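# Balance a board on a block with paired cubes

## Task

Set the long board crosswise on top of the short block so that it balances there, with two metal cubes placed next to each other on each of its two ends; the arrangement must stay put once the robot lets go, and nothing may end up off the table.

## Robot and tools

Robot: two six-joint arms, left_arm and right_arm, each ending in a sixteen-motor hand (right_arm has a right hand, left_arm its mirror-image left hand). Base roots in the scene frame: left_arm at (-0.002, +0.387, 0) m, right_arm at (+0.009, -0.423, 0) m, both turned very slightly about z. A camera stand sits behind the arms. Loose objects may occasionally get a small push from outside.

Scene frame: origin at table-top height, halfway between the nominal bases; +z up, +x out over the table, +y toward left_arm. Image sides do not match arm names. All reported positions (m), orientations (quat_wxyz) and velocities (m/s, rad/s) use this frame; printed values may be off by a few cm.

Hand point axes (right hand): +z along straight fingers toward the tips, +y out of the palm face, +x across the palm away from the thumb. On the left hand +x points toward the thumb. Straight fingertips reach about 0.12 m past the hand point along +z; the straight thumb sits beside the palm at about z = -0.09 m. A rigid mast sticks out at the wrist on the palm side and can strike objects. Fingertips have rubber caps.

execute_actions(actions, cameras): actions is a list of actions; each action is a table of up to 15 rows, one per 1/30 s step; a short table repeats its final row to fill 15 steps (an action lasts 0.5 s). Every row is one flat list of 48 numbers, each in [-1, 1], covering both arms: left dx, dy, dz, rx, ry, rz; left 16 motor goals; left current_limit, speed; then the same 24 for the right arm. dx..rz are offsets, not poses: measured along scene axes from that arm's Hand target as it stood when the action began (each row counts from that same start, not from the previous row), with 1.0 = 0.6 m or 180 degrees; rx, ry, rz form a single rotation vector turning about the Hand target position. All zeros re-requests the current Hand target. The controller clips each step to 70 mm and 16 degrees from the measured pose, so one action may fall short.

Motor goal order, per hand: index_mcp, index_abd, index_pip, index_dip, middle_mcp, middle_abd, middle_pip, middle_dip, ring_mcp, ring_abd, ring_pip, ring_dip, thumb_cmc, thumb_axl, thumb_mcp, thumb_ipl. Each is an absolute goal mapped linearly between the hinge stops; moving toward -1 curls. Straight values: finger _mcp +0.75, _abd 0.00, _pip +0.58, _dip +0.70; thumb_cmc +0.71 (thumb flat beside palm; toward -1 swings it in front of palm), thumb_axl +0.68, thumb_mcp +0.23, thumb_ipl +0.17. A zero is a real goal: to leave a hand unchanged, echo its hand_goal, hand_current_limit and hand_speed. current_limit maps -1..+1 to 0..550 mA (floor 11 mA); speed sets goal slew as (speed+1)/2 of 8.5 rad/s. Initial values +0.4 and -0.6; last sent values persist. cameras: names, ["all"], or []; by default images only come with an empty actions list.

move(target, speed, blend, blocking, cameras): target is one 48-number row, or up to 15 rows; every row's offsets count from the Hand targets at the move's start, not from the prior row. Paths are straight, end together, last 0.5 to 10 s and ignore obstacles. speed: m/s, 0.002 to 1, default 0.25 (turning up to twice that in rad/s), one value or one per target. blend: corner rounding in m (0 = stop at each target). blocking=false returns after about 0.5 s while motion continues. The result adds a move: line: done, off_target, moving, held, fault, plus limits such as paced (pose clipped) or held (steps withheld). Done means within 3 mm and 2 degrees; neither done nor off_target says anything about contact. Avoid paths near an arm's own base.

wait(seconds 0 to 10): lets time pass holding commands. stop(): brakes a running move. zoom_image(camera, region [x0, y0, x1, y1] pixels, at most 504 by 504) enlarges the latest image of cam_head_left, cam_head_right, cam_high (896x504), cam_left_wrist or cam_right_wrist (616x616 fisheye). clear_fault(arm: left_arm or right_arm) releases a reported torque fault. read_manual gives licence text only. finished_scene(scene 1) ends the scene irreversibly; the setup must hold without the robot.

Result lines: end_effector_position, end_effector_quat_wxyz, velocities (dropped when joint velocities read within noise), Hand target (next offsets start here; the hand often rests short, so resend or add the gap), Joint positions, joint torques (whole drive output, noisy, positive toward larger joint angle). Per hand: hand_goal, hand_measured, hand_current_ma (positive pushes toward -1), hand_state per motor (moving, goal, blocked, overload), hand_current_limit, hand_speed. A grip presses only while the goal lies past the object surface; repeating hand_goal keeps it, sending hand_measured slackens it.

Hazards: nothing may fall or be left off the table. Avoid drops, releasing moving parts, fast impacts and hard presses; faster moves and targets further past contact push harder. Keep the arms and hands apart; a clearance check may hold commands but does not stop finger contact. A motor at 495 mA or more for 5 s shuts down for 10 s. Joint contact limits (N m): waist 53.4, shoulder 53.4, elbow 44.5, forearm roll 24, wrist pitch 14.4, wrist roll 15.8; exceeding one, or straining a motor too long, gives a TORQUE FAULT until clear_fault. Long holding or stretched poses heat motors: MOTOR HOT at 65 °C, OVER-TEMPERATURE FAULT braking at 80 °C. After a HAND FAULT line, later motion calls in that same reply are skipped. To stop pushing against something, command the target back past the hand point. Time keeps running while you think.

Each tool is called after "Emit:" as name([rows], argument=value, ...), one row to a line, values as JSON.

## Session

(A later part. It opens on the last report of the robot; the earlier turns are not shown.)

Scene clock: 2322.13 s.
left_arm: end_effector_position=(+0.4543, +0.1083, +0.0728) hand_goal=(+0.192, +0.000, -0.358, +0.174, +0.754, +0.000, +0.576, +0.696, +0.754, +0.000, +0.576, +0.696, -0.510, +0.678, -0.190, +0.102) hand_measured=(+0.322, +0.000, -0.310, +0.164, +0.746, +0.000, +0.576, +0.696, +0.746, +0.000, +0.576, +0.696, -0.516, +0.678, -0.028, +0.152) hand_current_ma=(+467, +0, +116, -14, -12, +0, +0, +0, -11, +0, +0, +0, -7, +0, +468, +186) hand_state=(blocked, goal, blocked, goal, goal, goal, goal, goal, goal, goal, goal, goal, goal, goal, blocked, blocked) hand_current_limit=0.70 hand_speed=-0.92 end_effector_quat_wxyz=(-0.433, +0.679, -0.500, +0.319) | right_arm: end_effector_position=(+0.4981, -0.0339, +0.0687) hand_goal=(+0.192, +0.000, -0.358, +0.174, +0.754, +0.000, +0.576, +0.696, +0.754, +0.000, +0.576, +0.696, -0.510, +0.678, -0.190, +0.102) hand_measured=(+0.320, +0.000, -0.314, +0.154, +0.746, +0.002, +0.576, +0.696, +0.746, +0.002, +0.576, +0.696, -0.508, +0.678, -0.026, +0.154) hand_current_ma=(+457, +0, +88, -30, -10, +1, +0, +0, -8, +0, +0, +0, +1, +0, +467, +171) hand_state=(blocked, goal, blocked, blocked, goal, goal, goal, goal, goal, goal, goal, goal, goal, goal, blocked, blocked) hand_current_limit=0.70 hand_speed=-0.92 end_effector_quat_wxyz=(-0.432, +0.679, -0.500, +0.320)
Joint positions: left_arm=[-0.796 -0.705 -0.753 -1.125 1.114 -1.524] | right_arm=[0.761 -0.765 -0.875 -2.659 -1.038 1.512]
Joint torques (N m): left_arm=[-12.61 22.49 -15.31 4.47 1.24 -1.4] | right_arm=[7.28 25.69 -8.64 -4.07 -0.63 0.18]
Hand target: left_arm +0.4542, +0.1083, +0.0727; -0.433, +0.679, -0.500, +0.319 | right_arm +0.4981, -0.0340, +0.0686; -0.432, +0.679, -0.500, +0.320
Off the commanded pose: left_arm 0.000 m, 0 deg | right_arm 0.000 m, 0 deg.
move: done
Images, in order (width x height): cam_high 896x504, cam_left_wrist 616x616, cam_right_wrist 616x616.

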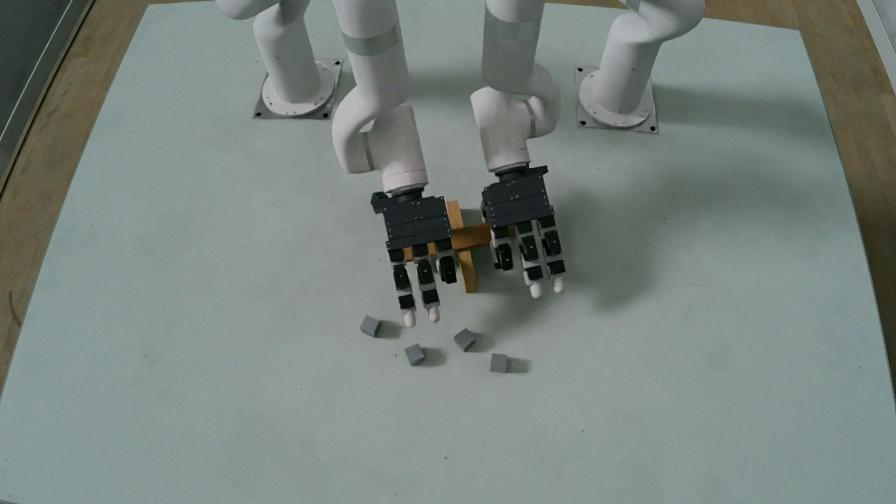

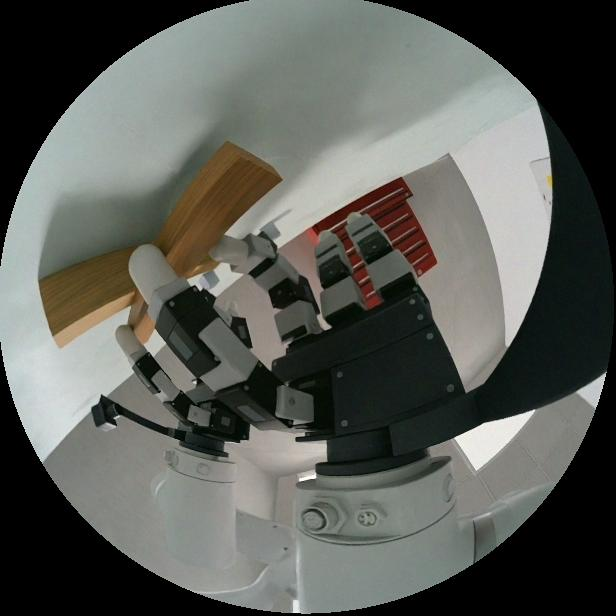

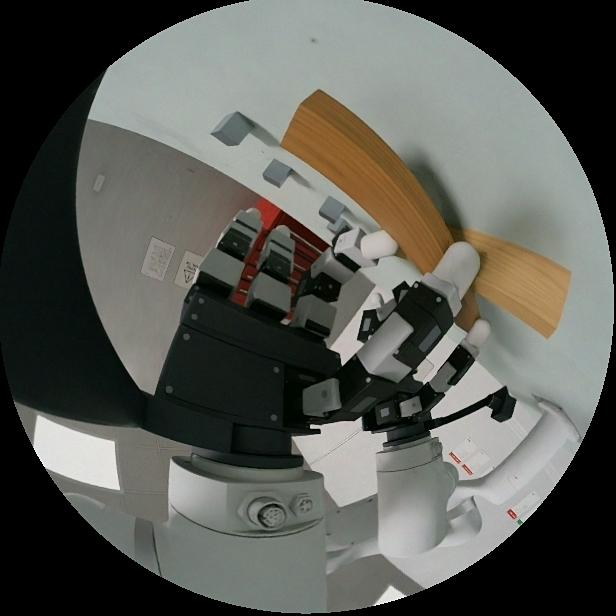

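Emit:
move([
  [0,0,0,0,0,0,0.30,0,-0.32,0.18,0.754,0,0.576,0.696,0.754,0,0.576,0.696,-0.51,0.678,-0.055,0.14,0.4,-0.92,0,0,0,0,0,0,0.30,0,-0.32,0.18,0.754,0,0.576,0.696,0.754,0,0.576,0.696,-0.51,0.678,-0.055,0.14,0.4,-0.92],
  [0,0,0,0,0,0,0.3836,0,-0.2993,0.2029,0.754,0,0.576,0.696,0.754,0,0.576,0.696,-0.51,0.678,0.0225,0.168,0.4,-0.92,0,0,0,0,0,0,0.3836,0,-0.2993,0.2029,0.754,0,0.576,0.696,0.754,0,0.576,0.696,-0.51,0.678,0.0225,0.168,0.4,-0.92],
], speed=0.05, cameras=["cam_high","cam_right_wrist","cam_left_wrist"])

Emit:
zoom_image(camera="cam_left_wrist", region=[0, 60, 356, 416])

Emit:
zoom_image(camera="cam_right_wrist", region=[260, 60, 616, 416])

Scene clock: 2337.97 s.
left_arm: end_effector_position=(+0.4542, +0.1083, +0.0727) hand_goal=(+0.384, +0.000, -0.300, +0.202, +0.754, +0.000, +0.576, +0.696, +0.754, +0.000, +0.576, +0.696, -0.510, +0.678, +0.022, +0.168) hand_measured=(+0.374, +0.000, -0.302, +0.200, +0.746, +0.000, +0.576, +0.696, +0.746, +0.000, +0.576, +0.696, -0.514, +0.678, +0.018, +0.168) hand_current_ma=(-16, +0, -1, -2, -12, +0, +0, +0, -11, +0, +0, +0, -4, +0, -4, +0) hand_state=(goal, goal, goal, goal, goal, goal, goal, goal, goal, goal, goal, goal, goal, goal, goal, goal) hand_current_limit=0.40 hand_speed=-0.92 end_effector_quat_wxyz=(-0.433, +0.679, -0.500, +0.319) | right_arm: end_effector_position=(+0.4980, -0.0340, +0.0685) hand_goal=(+0.384, +0.000, -0.300, +0.202, +0.754, +0.000, +0.576, +0.696, +0.754, +0.000, +0.576, +0.696, -0.510, +0.678, +0.022, +0.168) hand_measured=(+0.374, +0.000, -0.302, +0.200, +0.746, +0.002, +0.576, +0.696, +0.746, +0.002, +0.576, +0.696, -0.508, +0.678, +0.018, +0.168) hand_current_ma=(-13, +0, -1, -2, -10, +1, +0, +0, -8, +0, +0, +0, +1, +0, -3, +0) hand_state=(goal, goal, goal, goal, goal, goal, goal, goal, goal, goal, goal, goal, goal, goal, goal, goal) hand_current_limit=0.40 hand_speed=-0.92 end_effector_quat_wxyz=(-0.432, +0.679, -0.500, +0.320)
Joint positions: left_arm=[-0.796 -0.705 -0.753 -1.125 1.114 -1.524] | right_arm=[0.761 -0.765 -0.875 -2.66 -1.038 1.512]
Joint torques (N m): left_arm=[-2.77 37.09 -8.43 4.01 0.22 -0.58] | right_arm=[-5.3 46.72 -9.82 -3.44 -2.64 -0.48]
Hand target: left_arm +0.4542, +0.1083, +0.0727; -0.433, +0.679, -0.500, +0.319 | right_arm +0.4981, -0.0340, +0.0686; -0.432, +0.679, -0.500, +0.320
Off the commanded pose: left_arm 0.000 m, 0 deg | right_arm 0.000 m, 0 deg.
move: done
Images, in order (width x height): cam_high 896x504, cam_left_wrist 616x616, cam_right_wrist 616x616.

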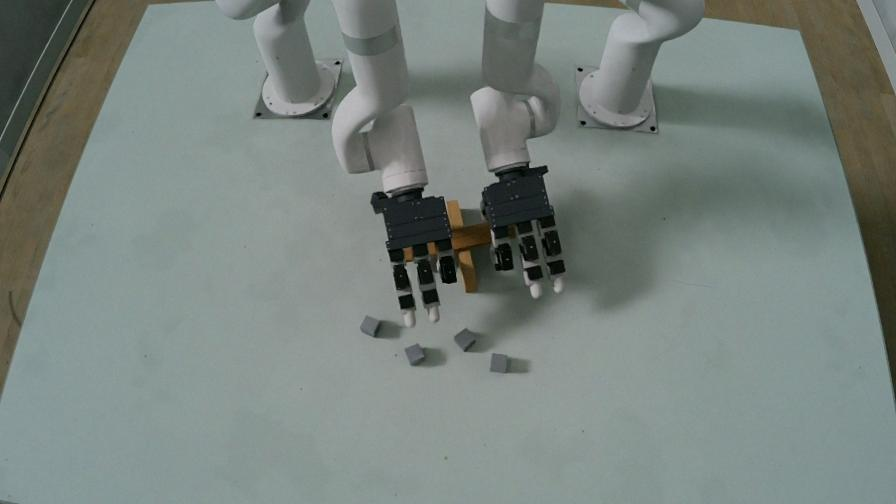

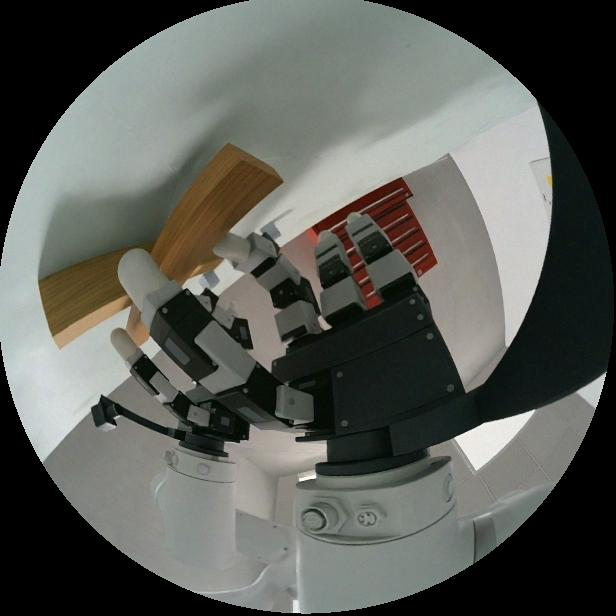

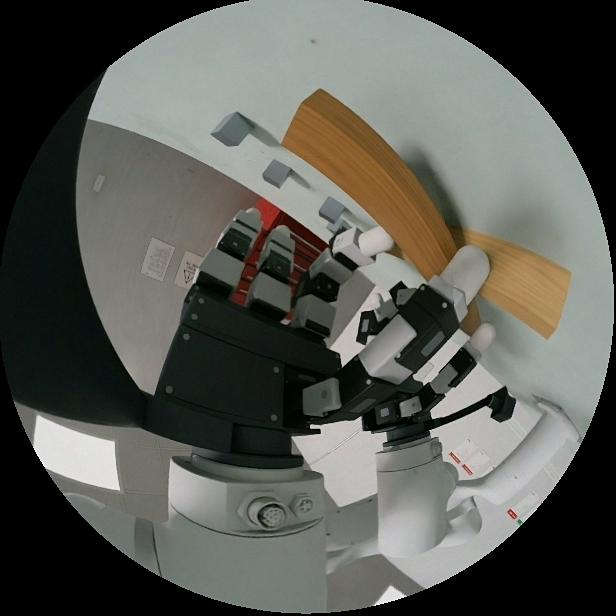

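Scaled by 1.416 from the camera's 616x616 image, which has a finer 880x880 frame.

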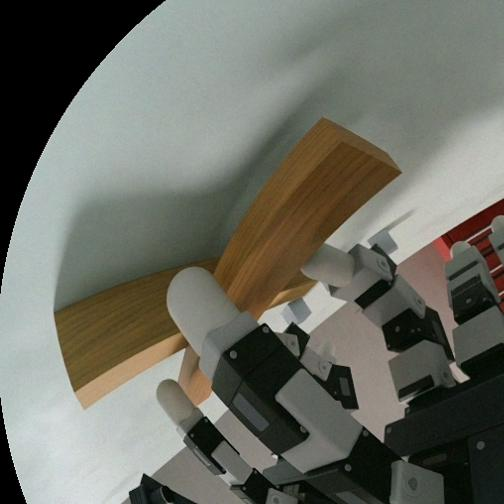

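Scaled by 1.416 from the camera's 616x616 image, which has a finer 880x880 frame.

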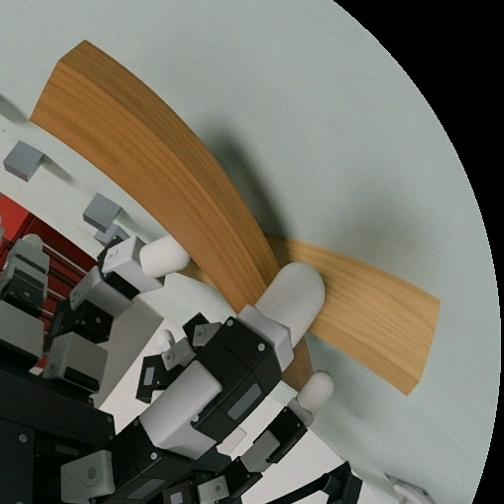

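Emit:
move([
  [0,0,0.1,0,0,0,0.3836,0,-0.2993,0.2029,0.754,0,0.576,0.696,0.754,0,0.576,0.696,-0.51,0.678,0.0225,0.168,0.4,-0.6,0,0,0.1,0,0,0,0.3836,0,-0.2993,0.2029,0.754,0,0.576,0.696,0.754,0,0.576,0.696,-0.51,0.678,0.0225,0.168,0.4,-0.6],
  [0.15,0.25,0.12,0,0,-0.03,0.25,0,-0.226,0.304,0.754,0,0.576,0.696,0.754,0,0.576,0.696,-0.51,0.678,0.06,0.168,0.4,-0.6,0.15,-0.25,0.12,0,0,-0.03,0.25,0,-0.226,0.304,0.754,0,0.576,0.696,0.754,0,0.576,0.696,-0.51,0.678,0.06,0.168,0.4,-0.6],
], speed=[0.06,0.15], blend=[0.005,0], cameras=["cam_high","cam_head_left","cam_head_right"])

Emit:
zoom_image(camera="cam_high", region=[360, 180, 560, 300])

Emit:
zoom_image(camera="cam_high", region=[350, 300, 530, 390])

Scene clock: 2354.77 s.
left_arm: end_effector_position=(+0.5442, +0.2583, +0.1447) hand_goal=(+0.250, +0.000, -0.226, +0.304, +0.754, +0.000, +0.576, +0.696, +0.754, +0.000, +0.576, +0.696, -0.510, +0.678, +0.060, +0.168) hand_measured=(+0.250, +0.000, -0.228, +0.302, +0.746, +0.000, +0.576, +0.696, +0.746, +0.000, +0.576, +0.696, -0.514, +0.678, +0.056, +0.168) hand_current_ma=(-1, +0, -1, -2, -12, +0, +0, +0, -11, +0, +0, +0, -3, +0, -5, +0) hand_state=(goal, goal, goal, goal, goal, goal, goal, goal, goal, goal, goal, goal, goal, goal, goal, goal) hand_current_limit=0.40 hand_speed=-0.60 end_effector_quat_wxyz=(-0.417, +0.654, -0.532, +0.339) | right_arm: end_effector_position=(+0.5881, -0.1840, +0.1406) hand_goal=(+0.250, +0.000, -0.226, +0.304, +0.754, +0.000, +0.576, +0.696, +0.754, +0.000, +0.576, +0.696, -0.510, +0.678, +0.060, +0.168) hand_measured=(+0.250, +0.000, -0.228, +0.302, +0.746, +0.002, +0.576, +0.696, +0.746, +0.002, +0.576, +0.696, -0.508, +0.678, +0.056, +0.168) hand_current_ma=(+0, +0, -1, -2, -10, +1, +0, +0, -8, +0, +0, +0, +1, +0, -3, +0) hand_state=(goal, goal, goal, goal, goal, goal, goal, goal, goal, goal, goal, goal, goal, goal, goal, goal) hand_current_limit=0.40 hand_speed=-0.60 end_effector_quat_wxyz=(-0.417, +0.654, -0.531, +0.340)
Joint positions: left_arm=[-0.341 -0.491 -0.667 -0.61 0.988 -1.46] | right_arm=[0.415 -0.585 -0.823 -2.905 -0.904 1.507]
Joint torques (N m): left_arm=[12.09 26.96 -22.22 4.32 -0.85 -1.93] | right_arm=[-7.99 32.86 -15.48 -3.74 0.07 1.06]
Hand target: left_arm +0.5442, +0.2583, +0.1447; -0.417, +0.654, -0.532, +0.339 | right_arm +0.5881, -0.1840, +0.1406; -0.417, +0.654, -0.531, +0.340
Off the commanded pose: left_arm 0.000 m, 0 deg | right_arm 0.000 m, 0 deg.
move: done
Images, in order (width x height): cam_head_left 896x504, cam_head_right 896x504, cam_high 896x504.

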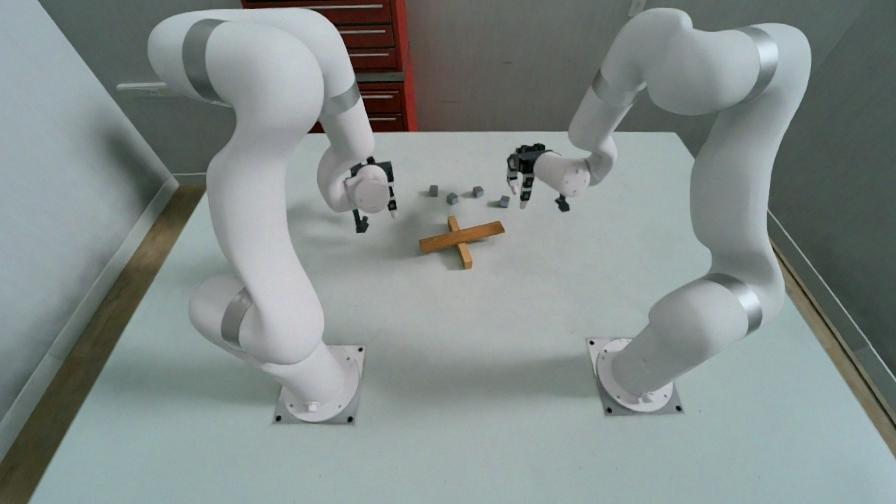

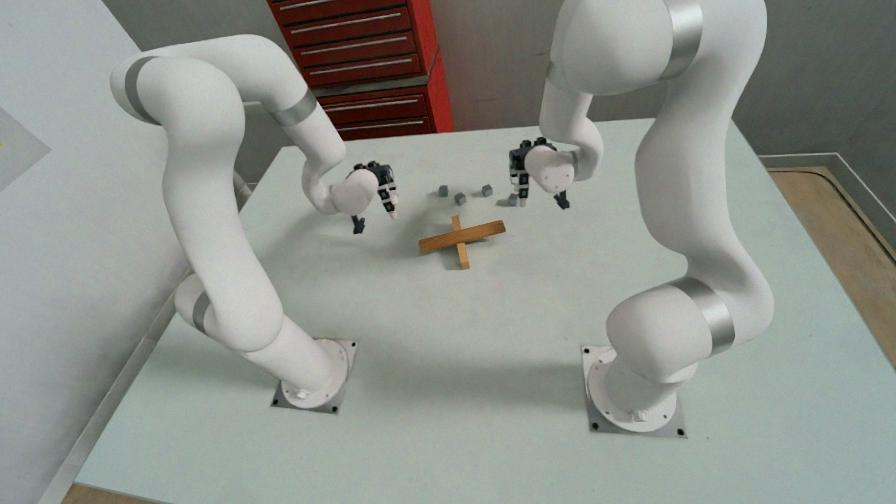

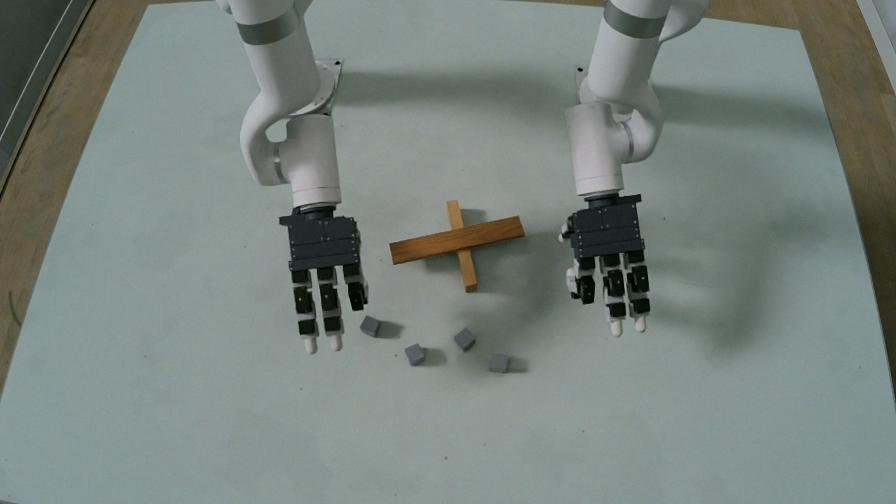

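Scaled by 2.520.

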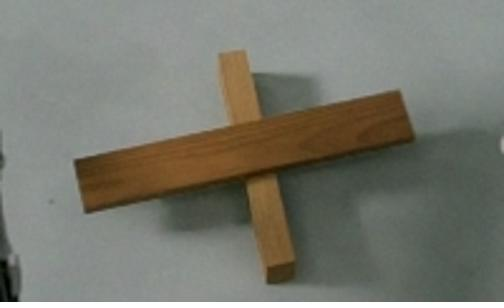

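Scaled by 2.800.

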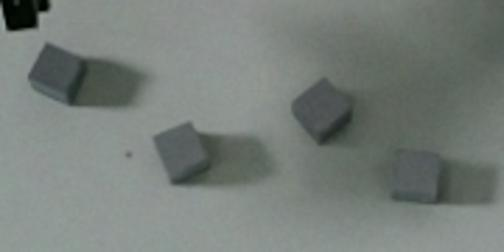

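Emit:
move([
  [-0.15,-0.25,-0.02,0,0,0.03,0.3836,0,-0.2993,0.2029,0.754,0,0.576,0.696,0.754,0,0.576,0.696,-0.51,0.678,0.0225,0.168,0.4,-0.6,-0.15,0.25,-0.02,0,0,0.03,0.3836,0,-0.2993,0.2029,0.754,0,0.576,0.696,0.754,0,0.576,0.696,-0.51,0.678,0.0225,0.168,0.4,-0.6],
  [-0.15,-0.25,-0.12,0,0,0.03,0.3836,0,-0.2993,0.2029,0.754,0,0.576,0.696,0.754,0,0.576,0.696,-0.51,0.678,0.0225,0.168,0.4,-0.6,-0.15,0.25,-0.12,0,0,0.03,0.3836,0,-0.2993,0.2029,0.754,0,0.576,0.696,0.754,0,0.576,0.696,-0.51,0.678,0.0225,0.168,0.4,-0.6],
], speed=[0.15,0.06], blend=[0,0], cameras=["cam_left_wrist","cam_right_wrist"])

Scene clock: 2404.30 s.
left_arm: end_effector_position=(+0.4542, +0.1083, +0.0728) hand_goal=(+0.384, +0.000, -0.300, +0.202, +0.754, +0.000, +0.576, +0.696, +0.754, +0.000, +0.576, +0.696, -0.510, +0.678, +0.022, +0.168) hand_measured=(+0.374, +0.000, -0.296, +0.206, +0.746, +0.000, +0.576, +0.696, +0.746, +0.000, +0.576, +0.696, -0.514, +0.678, +0.024, +0.168) hand_current_ma=(-14, +0, +5, +3, -12, +0, +0, +0, -11, +0, +0, +0, -3, +0, +1, +0) hand_state=(goal, goal, goal, goal, goal, goal, goal, goal, goal, goal, goal, goal, goal, goal, goal, goal) hand_current_limit=0.40 hand_speed=-0.60 end_effector_quat_wxyz=(-0.433, +0.679, -0.500, +0.319) | right_arm: end_effector_position=(+0.4981, -0.0339, +0.0687) hand_goal=(+0.384, +0.000, -0.300, +0.202, +0.754, +0.000, +0.576, +0.696, +0.754, +0.000, +0.576, +0.696, -0.510, +0.678, +0.022, +0.168) hand_measured=(+0.374, +0.000, -0.296, +0.206, +0.746, +0.002, +0.576, +0.696, +0.746, +0.002, +0.576, +0.696, -0.510, +0.678, +0.024, +0.168) hand_current_ma=(-12, +0, +4, +3, -10, +1, +0, +0, -8, +0, +0, +0, +0, +0, +1, +0) hand_state=(goal, goal, goal, goal, goal, goal, goal, goal, goal, goal, goal, goal, goal, goal, goal, goal) hand_current_limit=0.40 hand_speed=-0.60 end_effector_quat_wxyz=(-0.432, +0.679, -0.500, +0.320)
Joint positions: left_arm=[-0.796 -0.705 -0.753 -1.125 1.114 -1.524] | right_arm=[0.761 -0.765 -0.875 -2.659 -1.038 1.512]
Joint torques (N m): left_arm=[-4.23 27.34 -18.08 4 2.7 -1.92] | right_arm=[3.67 35.35 -13.03 -3.68 -4.21 0.98]
Hand target: left_arm +0.4542, +0.1083, +0.0727; -0.433, +0.679, -0.500, +0.319 | right_arm +0.4981, -0.0340, +0.0686; -0.432, +0.679, -0.500, +0.320
Off the commanded pose: left_arm 0.000 m, 0 deg | right_arm 0.000 m, 0 deg.
move: done
Images, in order (width x height): cam_left_wrist 616x616, cam_right_wrist 616x616.

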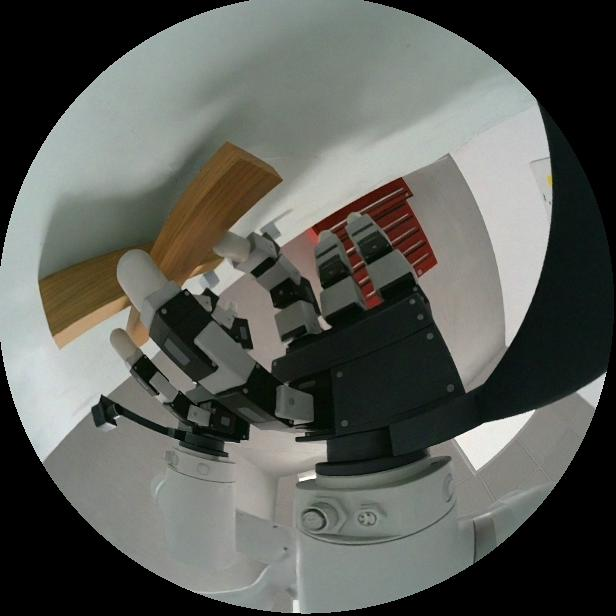

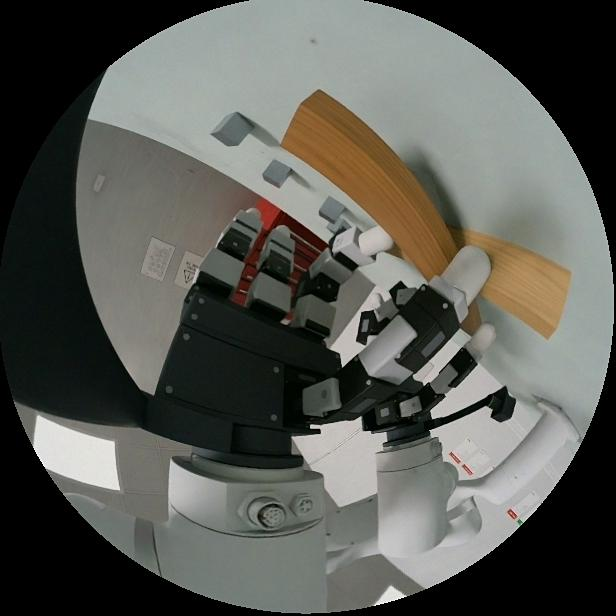

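Emit:
move([
  [0,0,0,0,0,0,0.26,0,-0.3285,0.1884,0.754,0,0.576,0.696,0.754,0,0.576,0.696,-0.51,0.678,-0.125,0.135,0.2,-0.92,0,0,0,0,0,0,0.26,0,-0.3285,0.1884,0.754,0,0.576,0.696,0.754,0,0.576,0.696,-0.51,0.678,-0.125,0.135,0.2,-0.92],
  [0,0,0,0,0,0,0.1918,0,-0.3577,0.1739,0.754,0,0.576,0.696,0.754,0,0.576,0.696,-0.51,0.678,-0.191,0.1027,0.7,-0.92,0,0,0,0,0,0,0.1918,0,-0.3577,0.1739,0.754,0,0.576,0.696,0.754,0,0.576,0.696,-0.51,0.678,-0.191,0.1027,0.7,-0.92],
], speed=0.05)

Emit:
move([
  [0,0,0.0083,0,0,0,0.1918,0,-0.3577,0.1739,0.754,0,0.576,0.696,0.754,0,0.576,0.696,-0.51,0.678,-0.191,0.1027,0.7,-0.92,0,0,0.0083,0,0,0,0.1918,0,-0.3577,0.1739,0.754,0,0.576,0.696,0.754,0,0.576,0.696,-0.51,0.678,-0.191,0.1027,0.7,-0.92],
  [-0.004,0.0135,0.0083,0,0,0,0.1918,0,-0.3577,0.1739,0.754,0,0.576,0.696,0.754,0,0.576,0.696,-0.51,0.678,-0.191,0.1027,0.7,-0.92,-0.004,0.0135,0.0083,0,0,0,0.1918,0,-0.3577,0.1739,0.754,0,0.576,0.696,0.754,0,0.576,0.696,-0.51,0.678,-0.191,0.1027,0.7,-0.92],
  [-0.004,0.0135,0.0,0,0,0,0.1918,0,-0.3577,0.1739,0.754,0,0.576,0.696,0.754,0,0.576,0.696,-0.51,0.678,-0.191,0.1027,0.7,-0.92,-0.004,0.0135,0.0,0,0,0,0.1918,0,-0.3577,0.1739,0.754,0,0.576,0.696,0.754,0,0.576,0.696,-0.51,0.678,-0.191,0.1027,0.7,-0.92],
], speed=0.02, cameras=["cam_left_wrist","cam_right_wrist"])

Scene clock: 2419.13 s.
left_arm: end_effector_position=(+0.4543, +0.1083, +0.0727) hand_goal=(+0.192, +0.000, -0.358, +0.174, +0.754, +0.000, +0.576, +0.696, +0.754, +0.000, +0.576, +0.696, -0.510, +0.678, -0.190, +0.102) hand_measured=(+0.328, +0.000, -0.314, +0.188, +0.746, +0.000, +0.576, +0.696, +0.746, +0.000, +0.576, +0.696, -0.514, +0.678, -0.022, +0.152) hand_current_ma=(+468, +0, +100, +20, -12, +0, +0, +0, -11, +0, +0, +0, -3, +0, +468, +187) hand_state=(blocked, goal, blocked, goal, goal, goal, goal, goal, goal, goal, goal, goal, goal, goal, blocked, blocked) hand_current_limit=0.70 hand_speed=-0.92 end_effector_quat_wxyz=(-0.433, +0.679, -0.500, +0.319) | right_arm: end_effector_position=(+0.4981, -0.0340, +0.0687) hand_goal=(+0.192, +0.000, -0.358, +0.174, +0.754, +0.000, +0.576, +0.696, +0.754, +0.000, +0.576, +0.696, -0.510, +0.678, -0.190, +0.102) hand_measured=(+0.328, +0.000, -0.316, +0.188, +0.746, +0.002, +0.576, +0.696, +0.746, +0.002, +0.576, +0.696, -0.510, +0.678, -0.022, +0.154) hand_current_ma=(+468, +0, +86, +16, -10, +1, +0, +0, -8, +0, +0, +0, +0, +0, +467, +170) hand_state=(blocked, goal, blocked, goal, goal, goal, goal, goal, goal, goal, goal, goal, goal, goal, blocked, blocked) hand_current_limit=0.70 hand_speed=-0.92 end_effector_quat_wxyz=(-0.432, +0.679, -0.500, +0.320)
Joint positions: left_arm=[-0.796 -0.705 -0.753 -1.125 1.114 -1.524] | right_arm=[0.761 -0.765 -0.875 -2.66 -1.038 1.512]
Joint torques (N m): left_arm=[11.54 31.16 -17.22 4.33 2.01 -1.65] | right_arm=[-4.94 38.29 -11.68 -4.02 -2.29 0.67]
Hand target: left_arm +0.4542, +0.1083, +0.0727; -0.433, +0.679, -0.500, +0.319 | right_arm +0.4981, -0.0340, +0.0686; -0.432, +0.679, -0.500, +0.320
Off the commanded pose: left_arm 0.000 m, 0 deg | right_arm 0.000 m, 0 deg.
move: done

Scene clock: 2421.00 s.
left_arm: end_effector_position=(+0.4518, +0.1164, +0.0728) hand_goal=(+0.192, +0.000, -0.358, +0.174, +0.754, +0.000, +0.576, +0.696, +0.754, +0.000, +0.576, +0.696, -0.510, +0.678, -0.190, +0.102) hand_measured=(+0.326, +0.000, -0.312, +0.188, +0.746, +0.000, +0.576, +0.696, +0.746, +0.000, +0.576, +0.696, -0.512, +0.678, -0.022, +0.152) hand_current_ma=(+467, +0, +107, +22, -12, +0, +0, +0, -11, +0, +0, +0, -2, +0, +467, +187) hand_state=(blocked, goal, blocked, goal, goal, goal, goal, goal, goal, goal, goal, goal, goal, goal, blocked, blocked) hand_current_limit=0.70 hand_speed=-0.92 end_effector_quat_wxyz=(-0.433, +0.679, -0.500, +0.319) | right_arm: end_effector_position=(+0.4957, -0.0259, +0.0687) hand_goal=(+0.192, +0.000, -0.358, +0.174, +0.754, +0.000, +0.576, +0.696, +0.754, +0.000, +0.576, +0.696, -0.510, +0.678, -0.190, +0.102) hand_measured=(+0.324, +0.000, -0.312, +0.190, +0.746, +0.002, +0.576, +0.696, +0.746, +0.002, +0.576, +0.696, -0.510, +0.678, -0.022, +0.154) hand_current_ma=(+467, +0, +93, +20, -10, +1, +0, +0, -8, +0, +0, +0, +0, +0, +467, +170) hand_state=(blocked, goal, blocked, goal, goal, goal, goal, goal, goal, goal, goal, goal, goal, goal, blocked, blocked) hand_current_limit=0.70 hand_speed=-0.92 end_effector_quat_wxyz=(-0.432, +0.679, -0.500, +0.320)
Joint positions: left_arm=[-0.786 -0.697 -0.733 -1.111 1.119 -1.536] | right_arm=[0.777 -0.769 -0.886 -2.641 -1.033 1.507]
Joint torques (N m): left_arm=[12.14 29.58 -18.7 4.1 2.62 -1.78] | right_arm=[9.52 34.08 -13.17 -4.01 -3.64 0.91]
Hand target: left_arm +0.4518, +0.1164, +0.0727; -0.433, +0.679, -0.500, +0.319 | right_arm +0.4957, -0.0259, +0.0686; -0.432, +0.679, -0.500, +0.320
Off the commanded pose: left_arm 0.000 m, 0 deg | right_arm 0.000 m, 0 deg.
move: done
Images, in order (width x height): cam_left_wrist 616x616, cam_right_wrist 616x616.

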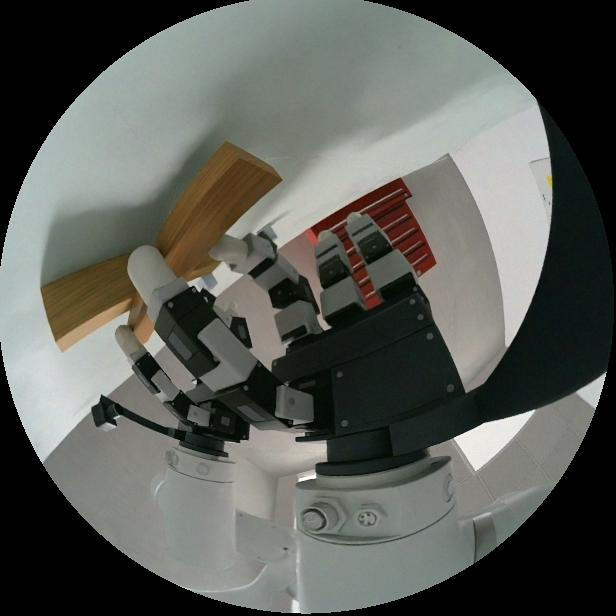

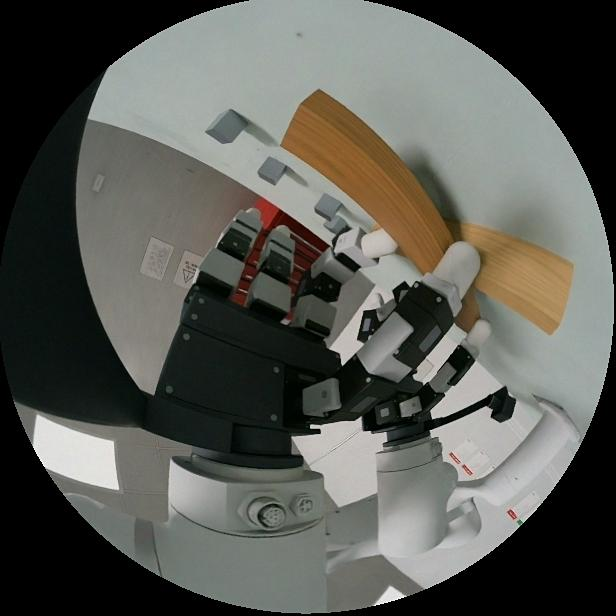

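Emit:
move([
  [0,0,0,0,0,0,0.30,0,-0.32,0.18,0.754,0,0.576,0.696,0.754,0,0.576,0.696,-0.51,0.678,-0.055,0.14,0.4,-0.92,0,0,0,0,0,0,0.30,0,-0.32,0.18,0.754,0,0.576,0.696,0.754,0,0.576,0.696,-0.51,0.678,-0.055,0.14,0.4,-0.92],
  [0,0,0,0,0,0,0.3836,0,-0.2993,0.2029,0.754,0,0.576,0.696,0.754,0,0.576,0.696,-0.51,0.678,0.0225,0.168,0.4,-0.92,0,0,0,0,0,0,0.3836,0,-0.2993,0.2029,0.754,0,0.576,0.696,0.754,0,0.576,0.696,-0.51,0.678,0.0225,0.168,0.4,-0.92],
], speed=0.05)

Emit:
move([
  [0,0,0.1,0,0,0,0.3836,0,-0.2993,0.2029,0.754,0,0.576,0.696,0.754,0,0.576,0.696,-0.51,0.678,0.0225,0.168,0.4,-0.6,0,0,0.1,0,0,0,0.3836,0,-0.2993,0.2029,0.754,0,0.576,0.696,0.754,0,0.576,0.696,-0.51,0.678,0.0225,0.168,0.4,-0.6],
  [0.15,0.25,0.12,0,0,-0.03,0.25,0,-0.226,0.304,0.754,0,0.576,0.696,0.754,0,0.576,0.696,-0.51,0.678,0.06,0.168,0.4,-0.6,0.15,-0.25,0.12,0,0,-0.03,0.25,0,-0.226,0.304,0.754,0,0.576,0.696,0.754,0,0.576,0.696,-0.51,0.678,0.06,0.168,0.4,-0.6],
], speed=[0.06,0.15], blend=[0.005,0], cameras=["cam_high","cam_head_left","cam_head_right"])

Emit:
zoom_image(camera="cam_high", region=[380, 190, 535, 300])

Emit:
zoom_image(camera="cam_head_left", region=[410, 170, 530, 280])

Scene clock: 2439.90 s.
left_arm: end_effector_position=(+0.4518, +0.1164, +0.0727) hand_goal=(+0.384, +0.000, -0.300, +0.202, +0.754, +0.000, +0.576, +0.696, +0.754, +0.000, +0.576, +0.696, -0.510, +0.678, +0.022, +0.168) hand_measured=(+0.372, +0.000, -0.302, +0.200, +0.746, +0.000, +0.576, +0.696, +0.746, +0.000, +0.576, +0.696, -0.512, +0.678, +0.018, +0.168) hand_current_ma=(-16, +0, -1, -2, -12, +0, +0, +0, -11, +0, +0, +0, -2, +0, -4, +0) hand_state=(goal, goal, goal, goal, goal, goal, goal, goal, goal, goal, goal, goal, goal, goal, goal, goal) hand_current_limit=0.40 hand_speed=-0.92 end_effector_quat_wxyz=(-0.433, +0.679, -0.500, +0.319) | right_arm: end_effector_position=(+0.4957, -0.0259, +0.0686) hand_goal=(+0.384, +0.000, -0.300, +0.202, +0.754, +0.000, +0.576, +0.696, +0.754, +0.000, +0.576, +0.696, -0.510, +0.678, +0.022, +0.168) hand_measured=(+0.374, +0.000, -0.300, +0.200, +0.746, +0.002, +0.576, +0.696, +0.746, +0.002, +0.576, +0.696, -0.510, +0.678, +0.018, +0.168) hand_current_ma=(-13, +0, +0, -2, -10, +1, +0, +0, -8, +0, +0, +0, +0, +0, -3, +0) hand_state=(goal, goal, goal, goal, goal, goal, goal, goal, goal, goal, goal, goal, goal, goal, goal, goal) hand_current_limit=0.40 hand_speed=-0.92 end_effector_quat_wxyz=(-0.432, +0.679, -0.500, +0.320)
Joint positions: left_arm=[-0.786 -0.697 -0.733 -1.111 1.119 -1.536] | right_arm=[0.777 -0.77 -0.886 -2.641 -1.033 1.507]
Joint torques (N m): left_arm=[9.27 30.63 -17.93 4.23 1.81 -1.82] | right_arm=[3.49 40.44 -9.2 -3.35 -0.65 0.53]
Hand target: left_arm +0.4518, +0.1164, +0.0727; -0.433, +0.679, -0.500, +0.319 | right_arm +0.4957, -0.0259, +0.0686; -0.432, +0.679, -0.500, +0.320
Off the commanded pose: left_arm 0.000 m, 0 deg | right_arm 0.000 m, 0 deg.
move: done

Scene clock: 2443.17 s.
left_arm: end_effector_position=(+0.5418, +0.2664, +0.1447) hand_goal=(+0.250, +0.000, -0.226, +0.304, +0.754, +0.000, +0.576, +0.696, +0.754, +0.000, +0.576, +0.696, -0.510, +0.678, +0.060, +0.168) hand_measured=(+0.250, +0.000, -0.228, +0.302, +0.744, +0.000, +0.576, +0.696, +0.746, +0.000, +0.576, +0.696, -0.512, +0.678, +0.056, +0.168) hand_current_ma=(-1, +0, -1, -2, -13, +0, +0, +0, -11, +0, +0, +0, -2, +0, -5, +0) hand_state=(goal, goal, goal, goal, goal, goal, goal, goal, goal, goal, goal, goal, goal, goal, goal, goal) hand_current_limit=0.40 hand_speed=-0.60 end_effector_quat_wxyz=(-0.417, +0.654, -0.532, +0.339) | right_arm: end_effector_position=(+0.5857, -0.1759, +0.1406) hand_goal=(+0.250, +0.000, -0.226, +0.304, +0.754, +0.000, +0.576, +0.696, +0.754, +0.000, +0.576, +0.696, -0.510, +0.678, +0.060, +0.168) hand_measured=(+0.250, +0.000, -0.228, +0.302, +0.746, +0.002, +0.576, +0.696, +0.746, +0.002, +0.576, +0.696, -0.510, +0.678, +0.056, +0.168) hand_current_ma=(+0, +0, -1, -2, -10, +1, +0, +0, -8, +0, +0, +0, +0, +0, -3, +0) hand_state=(goal, goal, goal, goal, goal, goal, goal, goal, goal, goal, goal, goal, goal, goal, goal, goal) hand_current_limit=0.40 hand_speed=-0.60 end_effector_quat_wxyz=(-0.417, +0.654, -0.531, +0.340)
Joint positions: left_arm=[-0.324 -0.484 -0.653 -0.59 0.992 -1.467] | right_arm=[0.434 -0.587 -0.827 -2.884 -0.904 1.502]
Joint torques (N m): left_arm=[12.06 24.71 -21.91 4.36 -0.95 -1.95] | right_arm=[-7.99 33.57 -15.4 -4.18 0.22 0.91]
Hand target: left_arm +0.5418, +0.2664, +0.1447; -0.417, +0.654, -0.532, +0.339 | right_arm +0.5857, -0.1759, +0.1406; -0.417, +0.654, -0.531, +0.340
Off the commanded pose: left_arm 0.000 m, 0 deg | right_arm 0.000 m, 0 deg.
move: done
Images, in order (width x height): cam_head_left 896x504, cam_head_right 896x504, cam_high 896x504.

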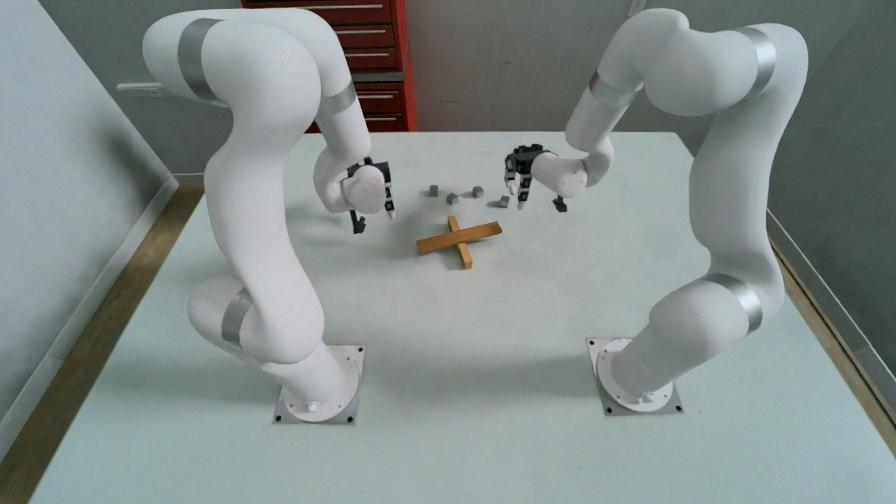

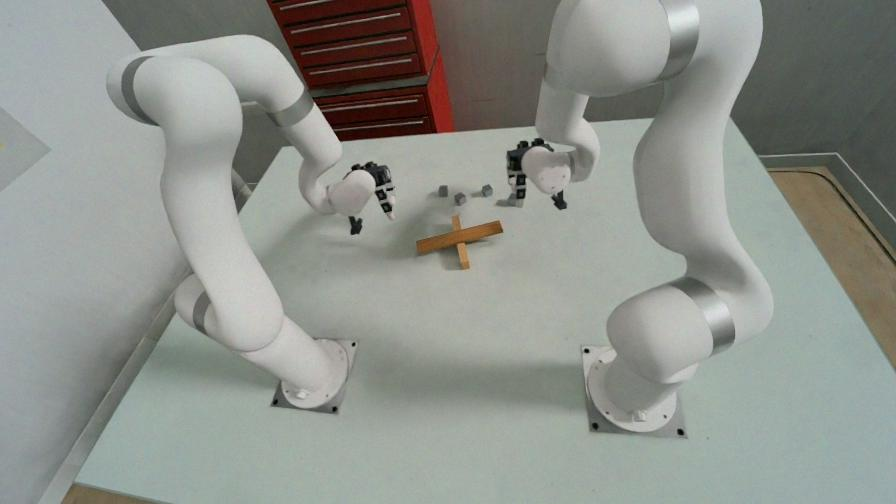

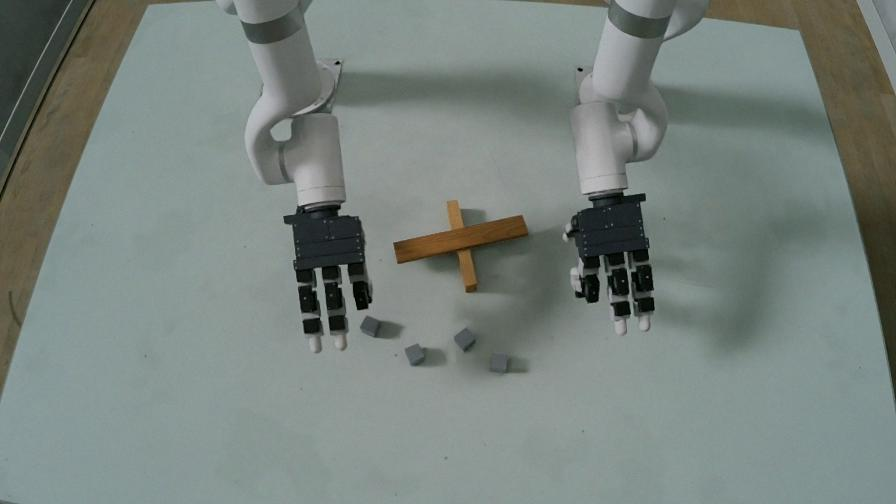

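Scaled by 3.252.

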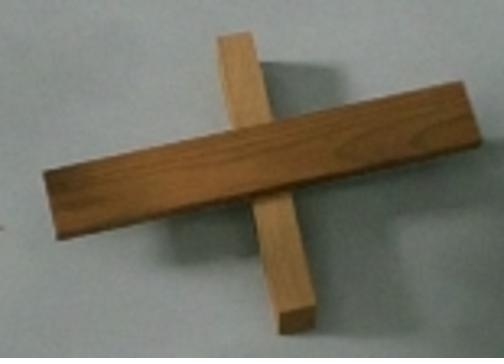

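Scaled by 4.200.

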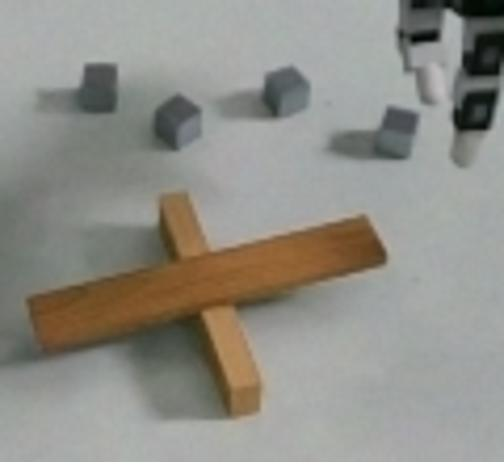

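Emit:
move(target=[0.33,-0.2287,-0.0995,0,0,-0.0706,0.25,0,-0.226,0.304,0.754,0,0.576,0.696,0.754,0,0.576,0.696,-0.51,0.678,0.06,0.168,0.4,-0.6,0.136,-0.0188,-0.0927,0,0,-0.1856,0.25,0,-0.226,0.304,0.754,0,0.576,0.696,0.754,0,0.576,0.696,-0.51,0.678,0.06,0.168,0.4,-0.6], speed=0.15, cameras=["cam_left_wrist","cam_right_wrist","cam_high"])

Emit:
zoom_image(camera="cam_left_wrist", region=[60, 110, 320, 370])

Emit:
zoom_image(camera="cam_right_wrist", region=[300, 110, 560, 370])

Scene clock: 2553.03 s.
left_arm: end_effector_position=(+0.7398, +0.1292, +0.0850) hand_goal=(+0.250, +0.000, -0.226, +0.304, +0.754, +0.000, +0.576, +0.696, +0.754, +0.000, +0.576, +0.696, -0.510, +0.678, +0.060, +0.168) hand_measured=(+0.248, +0.000, -0.228, +0.302, +0.744, +0.000, +0.576, +0.696, +0.746, +0.000, +0.576, +0.696, -0.512, +0.678, +0.056, +0.168) hand_current_ma=(-1, +0, -1, -2, -13, +0, +0, +0, -11, +0, +0, +0, -2, +0, -4, +0) hand_state=(goal, goal, goal, goal, goal, goal, goal, goal, goal, goal, goal, goal, goal, goal, goal, goal) hand_current_limit=0.40 hand_speed=-0.60 end_effector_quat_wxyz=(-0.377, +0.591, -0.601, +0.383) | right_arm: end_effector_position=(+0.6673, -0.1871, +0.0850) hand_goal=(+0.250, +0.000, -0.226, +0.304, +0.754, +0.000, +0.576, +0.696, +0.754, +0.000, +0.576, +0.696, -0.510, +0.678, +0.060, +0.168) hand_measured=(+0.250, +0.000, -0.228, +0.302, +0.746, +0.002, +0.576, +0.696, +0.746, +0.002, +0.576, +0.696, -0.510, +0.678, +0.056, +0.168) hand_current_ma=(+0, +0, -1, -2, -10, +1, +0, +0, -8, +0, +0, +0, +0, +0, -3, +0) hand_state=(goal, goal, goal, goal, goal, goal, goal, goal, goal, goal, goal, goal, goal, goal, goal, goal) hand_current_limit=0.40 hand_speed=-0.60 end_effector_quat_wxyz=(+0.301, -0.474, +0.697, -0.446)
Joint positions: left_arm=[-0.372 -0.957 -1.359 -0.485 0.768 -1.369] | right_arm=[0.511 -0.869 -1.175 -2.112 -0.958 1.28]
Joint torques (N m): left_arm=[-12.76 47.28 -24.98 -1.5 -1.11 1.8] | right_arm=[10.56 44.12 -15.61 2.62 -3.78 -1.1]
Hand target: left_arm +0.7398, +0.1292, +0.0850; -0.377, +0.592, -0.601, +0.383 | right_arm +0.6673, -0.1871, +0.0850; +0.301, -0.474, +0.697, -0.446
Off the commanded pose: left_arm 0.000 m, 0 deg | right_arm 0.000 m, 0 deg.
move: done
Images, in order (width x height): cam_high 896x504, cam_left_wrist 616x616, cam_right_wrist 616x616.

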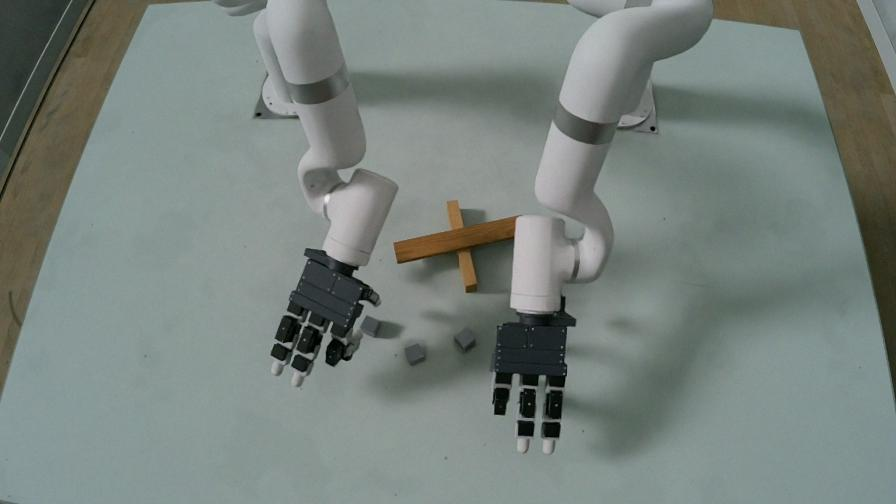

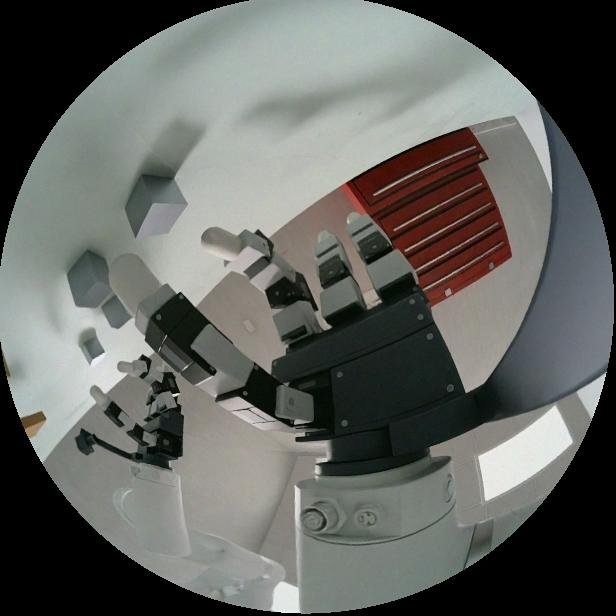

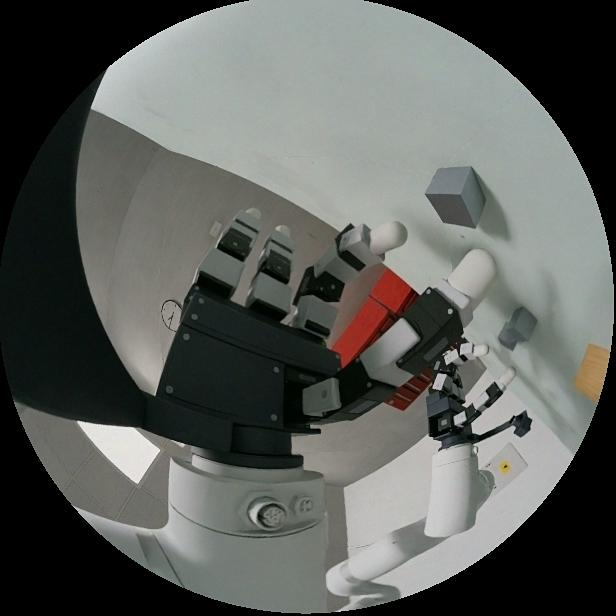

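Scaled by 1.938 from the camera's 616x616 image, which has a finer 880x880 frame.

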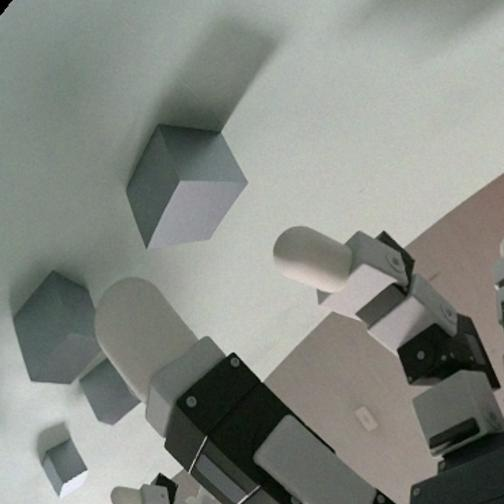

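Scaled by 1.938 from the camera's 616x616 image, which has a finer 880x880 frame.

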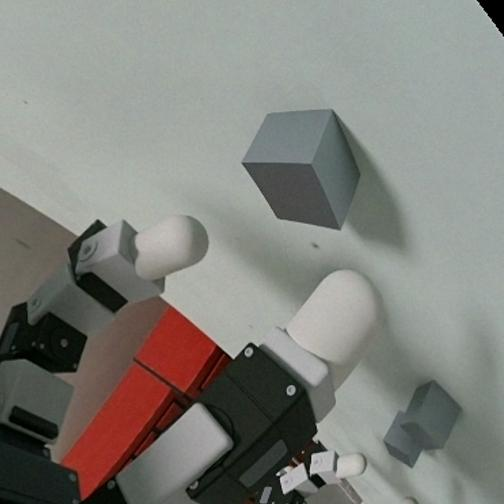

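Emit:
move([
  [0.001,-0.0033,-0.075,0,0,0,0.25,0,-0.226,0.304,0.754,0,0.576,0.696,0.754,0,0.576,0.696,-0.51,0.678,0.06,0.168,0.4,-0.6,-0.002,0.001,-0.075,0,0,0,0.25,0,-0.226,0.304,0.754,0,0.576,0.696,0.754,0,0.576,0.696,-0.51,0.678,0.06,0.168,0.4,-0.6],
  [0.001,-0.0033,-0.075,0,0,0,0.06,0,-0.226,0.304,0.754,0,0.576,0.696,0.754,0,0.576,0.696,-0.51,0.678,-0.13,0.168,0.4,-0.85,-0.002,0.001,-0.075,0,0,0,0.06,0,-0.226,0.304,0.754,0,0.576,0.696,0.754,0,0.576,0.696,-0.51,0.678,-0.13,0.168,0.4,-0.85],
], speed=0.06, cameras=["cam_left_wrist","cam_right_wrist"])

Scene clock: 2591.67 s.
left_arm: end_effector_position=(+0.7405, +0.1272, +0.0401) hand_goal=(+0.060, +0.000, -0.226, +0.304, +0.754, +0.000, +0.576, +0.696, +0.754, +0.000, +0.576, +0.696, -0.510, +0.678, -0.130, +0.168) hand_measured=(+0.144, +0.000, -0.218, +0.304, +0.744, +0.000, +0.576, +0.696, +0.746, +0.000, +0.576, +0.696, -0.512, +0.678, -0.032, +0.184) hand_current_ma=(+272, +0, +11, +0, -13, +0, +0, +0, -11, +0, +0, +0, -2, +0, +385, +37) hand_state=(blocked, goal, goal, goal, goal, goal, goal, goal, goal, goal, goal, goal, goal, goal, blocked, goal) hand_current_limit=0.40 hand_speed=-0.85 end_effector_quat_wxyz=(-0.377, +0.592, -0.601, +0.383) | right_arm: end_effector_position=(+0.6661, -0.1865, +0.0400) hand_goal=(+0.060, +0.000, -0.226, +0.304, +0.754, +0.000, +0.576, +0.696, +0.754, +0.000, +0.576, +0.696, -0.510, +0.678, -0.130, +0.168) hand_measured=(+0.140, +0.000, -0.216, +0.304, +0.746, +0.002, +0.576, +0.696, +0.746, +0.002, +0.576, +0.696, -0.510, +0.678, -0.032, +0.186) hand_current_ma=(+234, +0, +11, +0, -10, +1, +0, +0, -8, +0, +0, +0, +0, +0, +385, +37) hand_state=(blocked, goal, goal, goal, goal, goal, goal, goal, goal, goal, goal, goal, goal, goal, blocked, goal) hand_current_limit=0.40 hand_speed=-0.85 end_effector_quat_wxyz=(+0.301, -0.474, +0.697, -0.446)
Joint positions: left_arm=[-0.375 -1.048 -1.397 -0.465 0.815 -1.401] | right_arm=[0.513 -0.962 -1.206 -2.146 -0.992 1.343]
Joint torques (N m): left_arm=[-12.4 48.96 -21.29 4.44 2.07 -1.46] | right_arm=[8.52 44.35 -13.14 -4.04 -2.9 0.75]
Hand target: left_arm +0.7404, +0.1272, +0.0400; -0.377, +0.592, -0.601, +0.383 | right_arm +0.6661, -0.1865, +0.0400; +0.301, -0.474, +0.697, -0.446
Off the commanded pose: left_arm 0.000 m, 0 deg | right_arm 0.000 m, 0 deg.
move: done
Images, in order (width x height): cam_left_wrist 616x616, cam_right_wrist 616x616.

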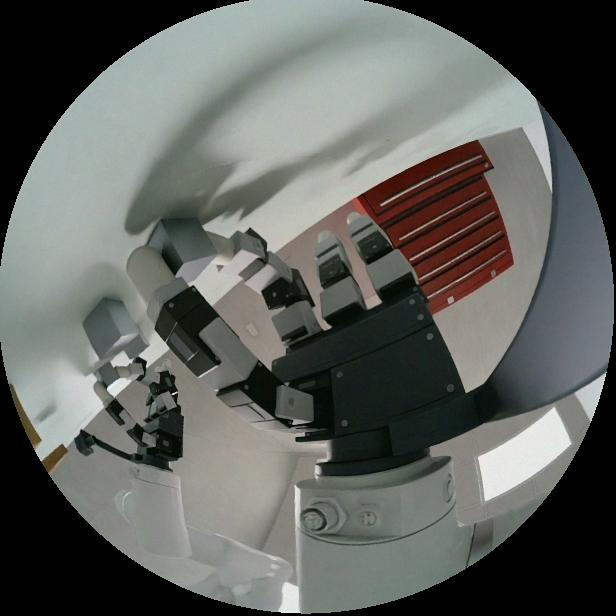

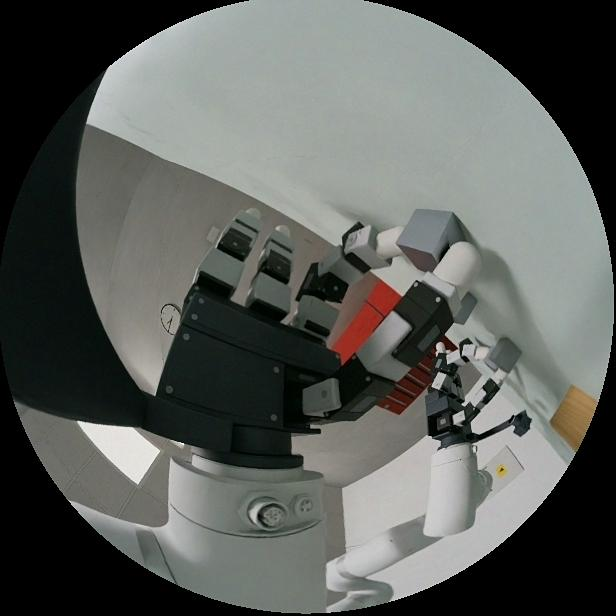

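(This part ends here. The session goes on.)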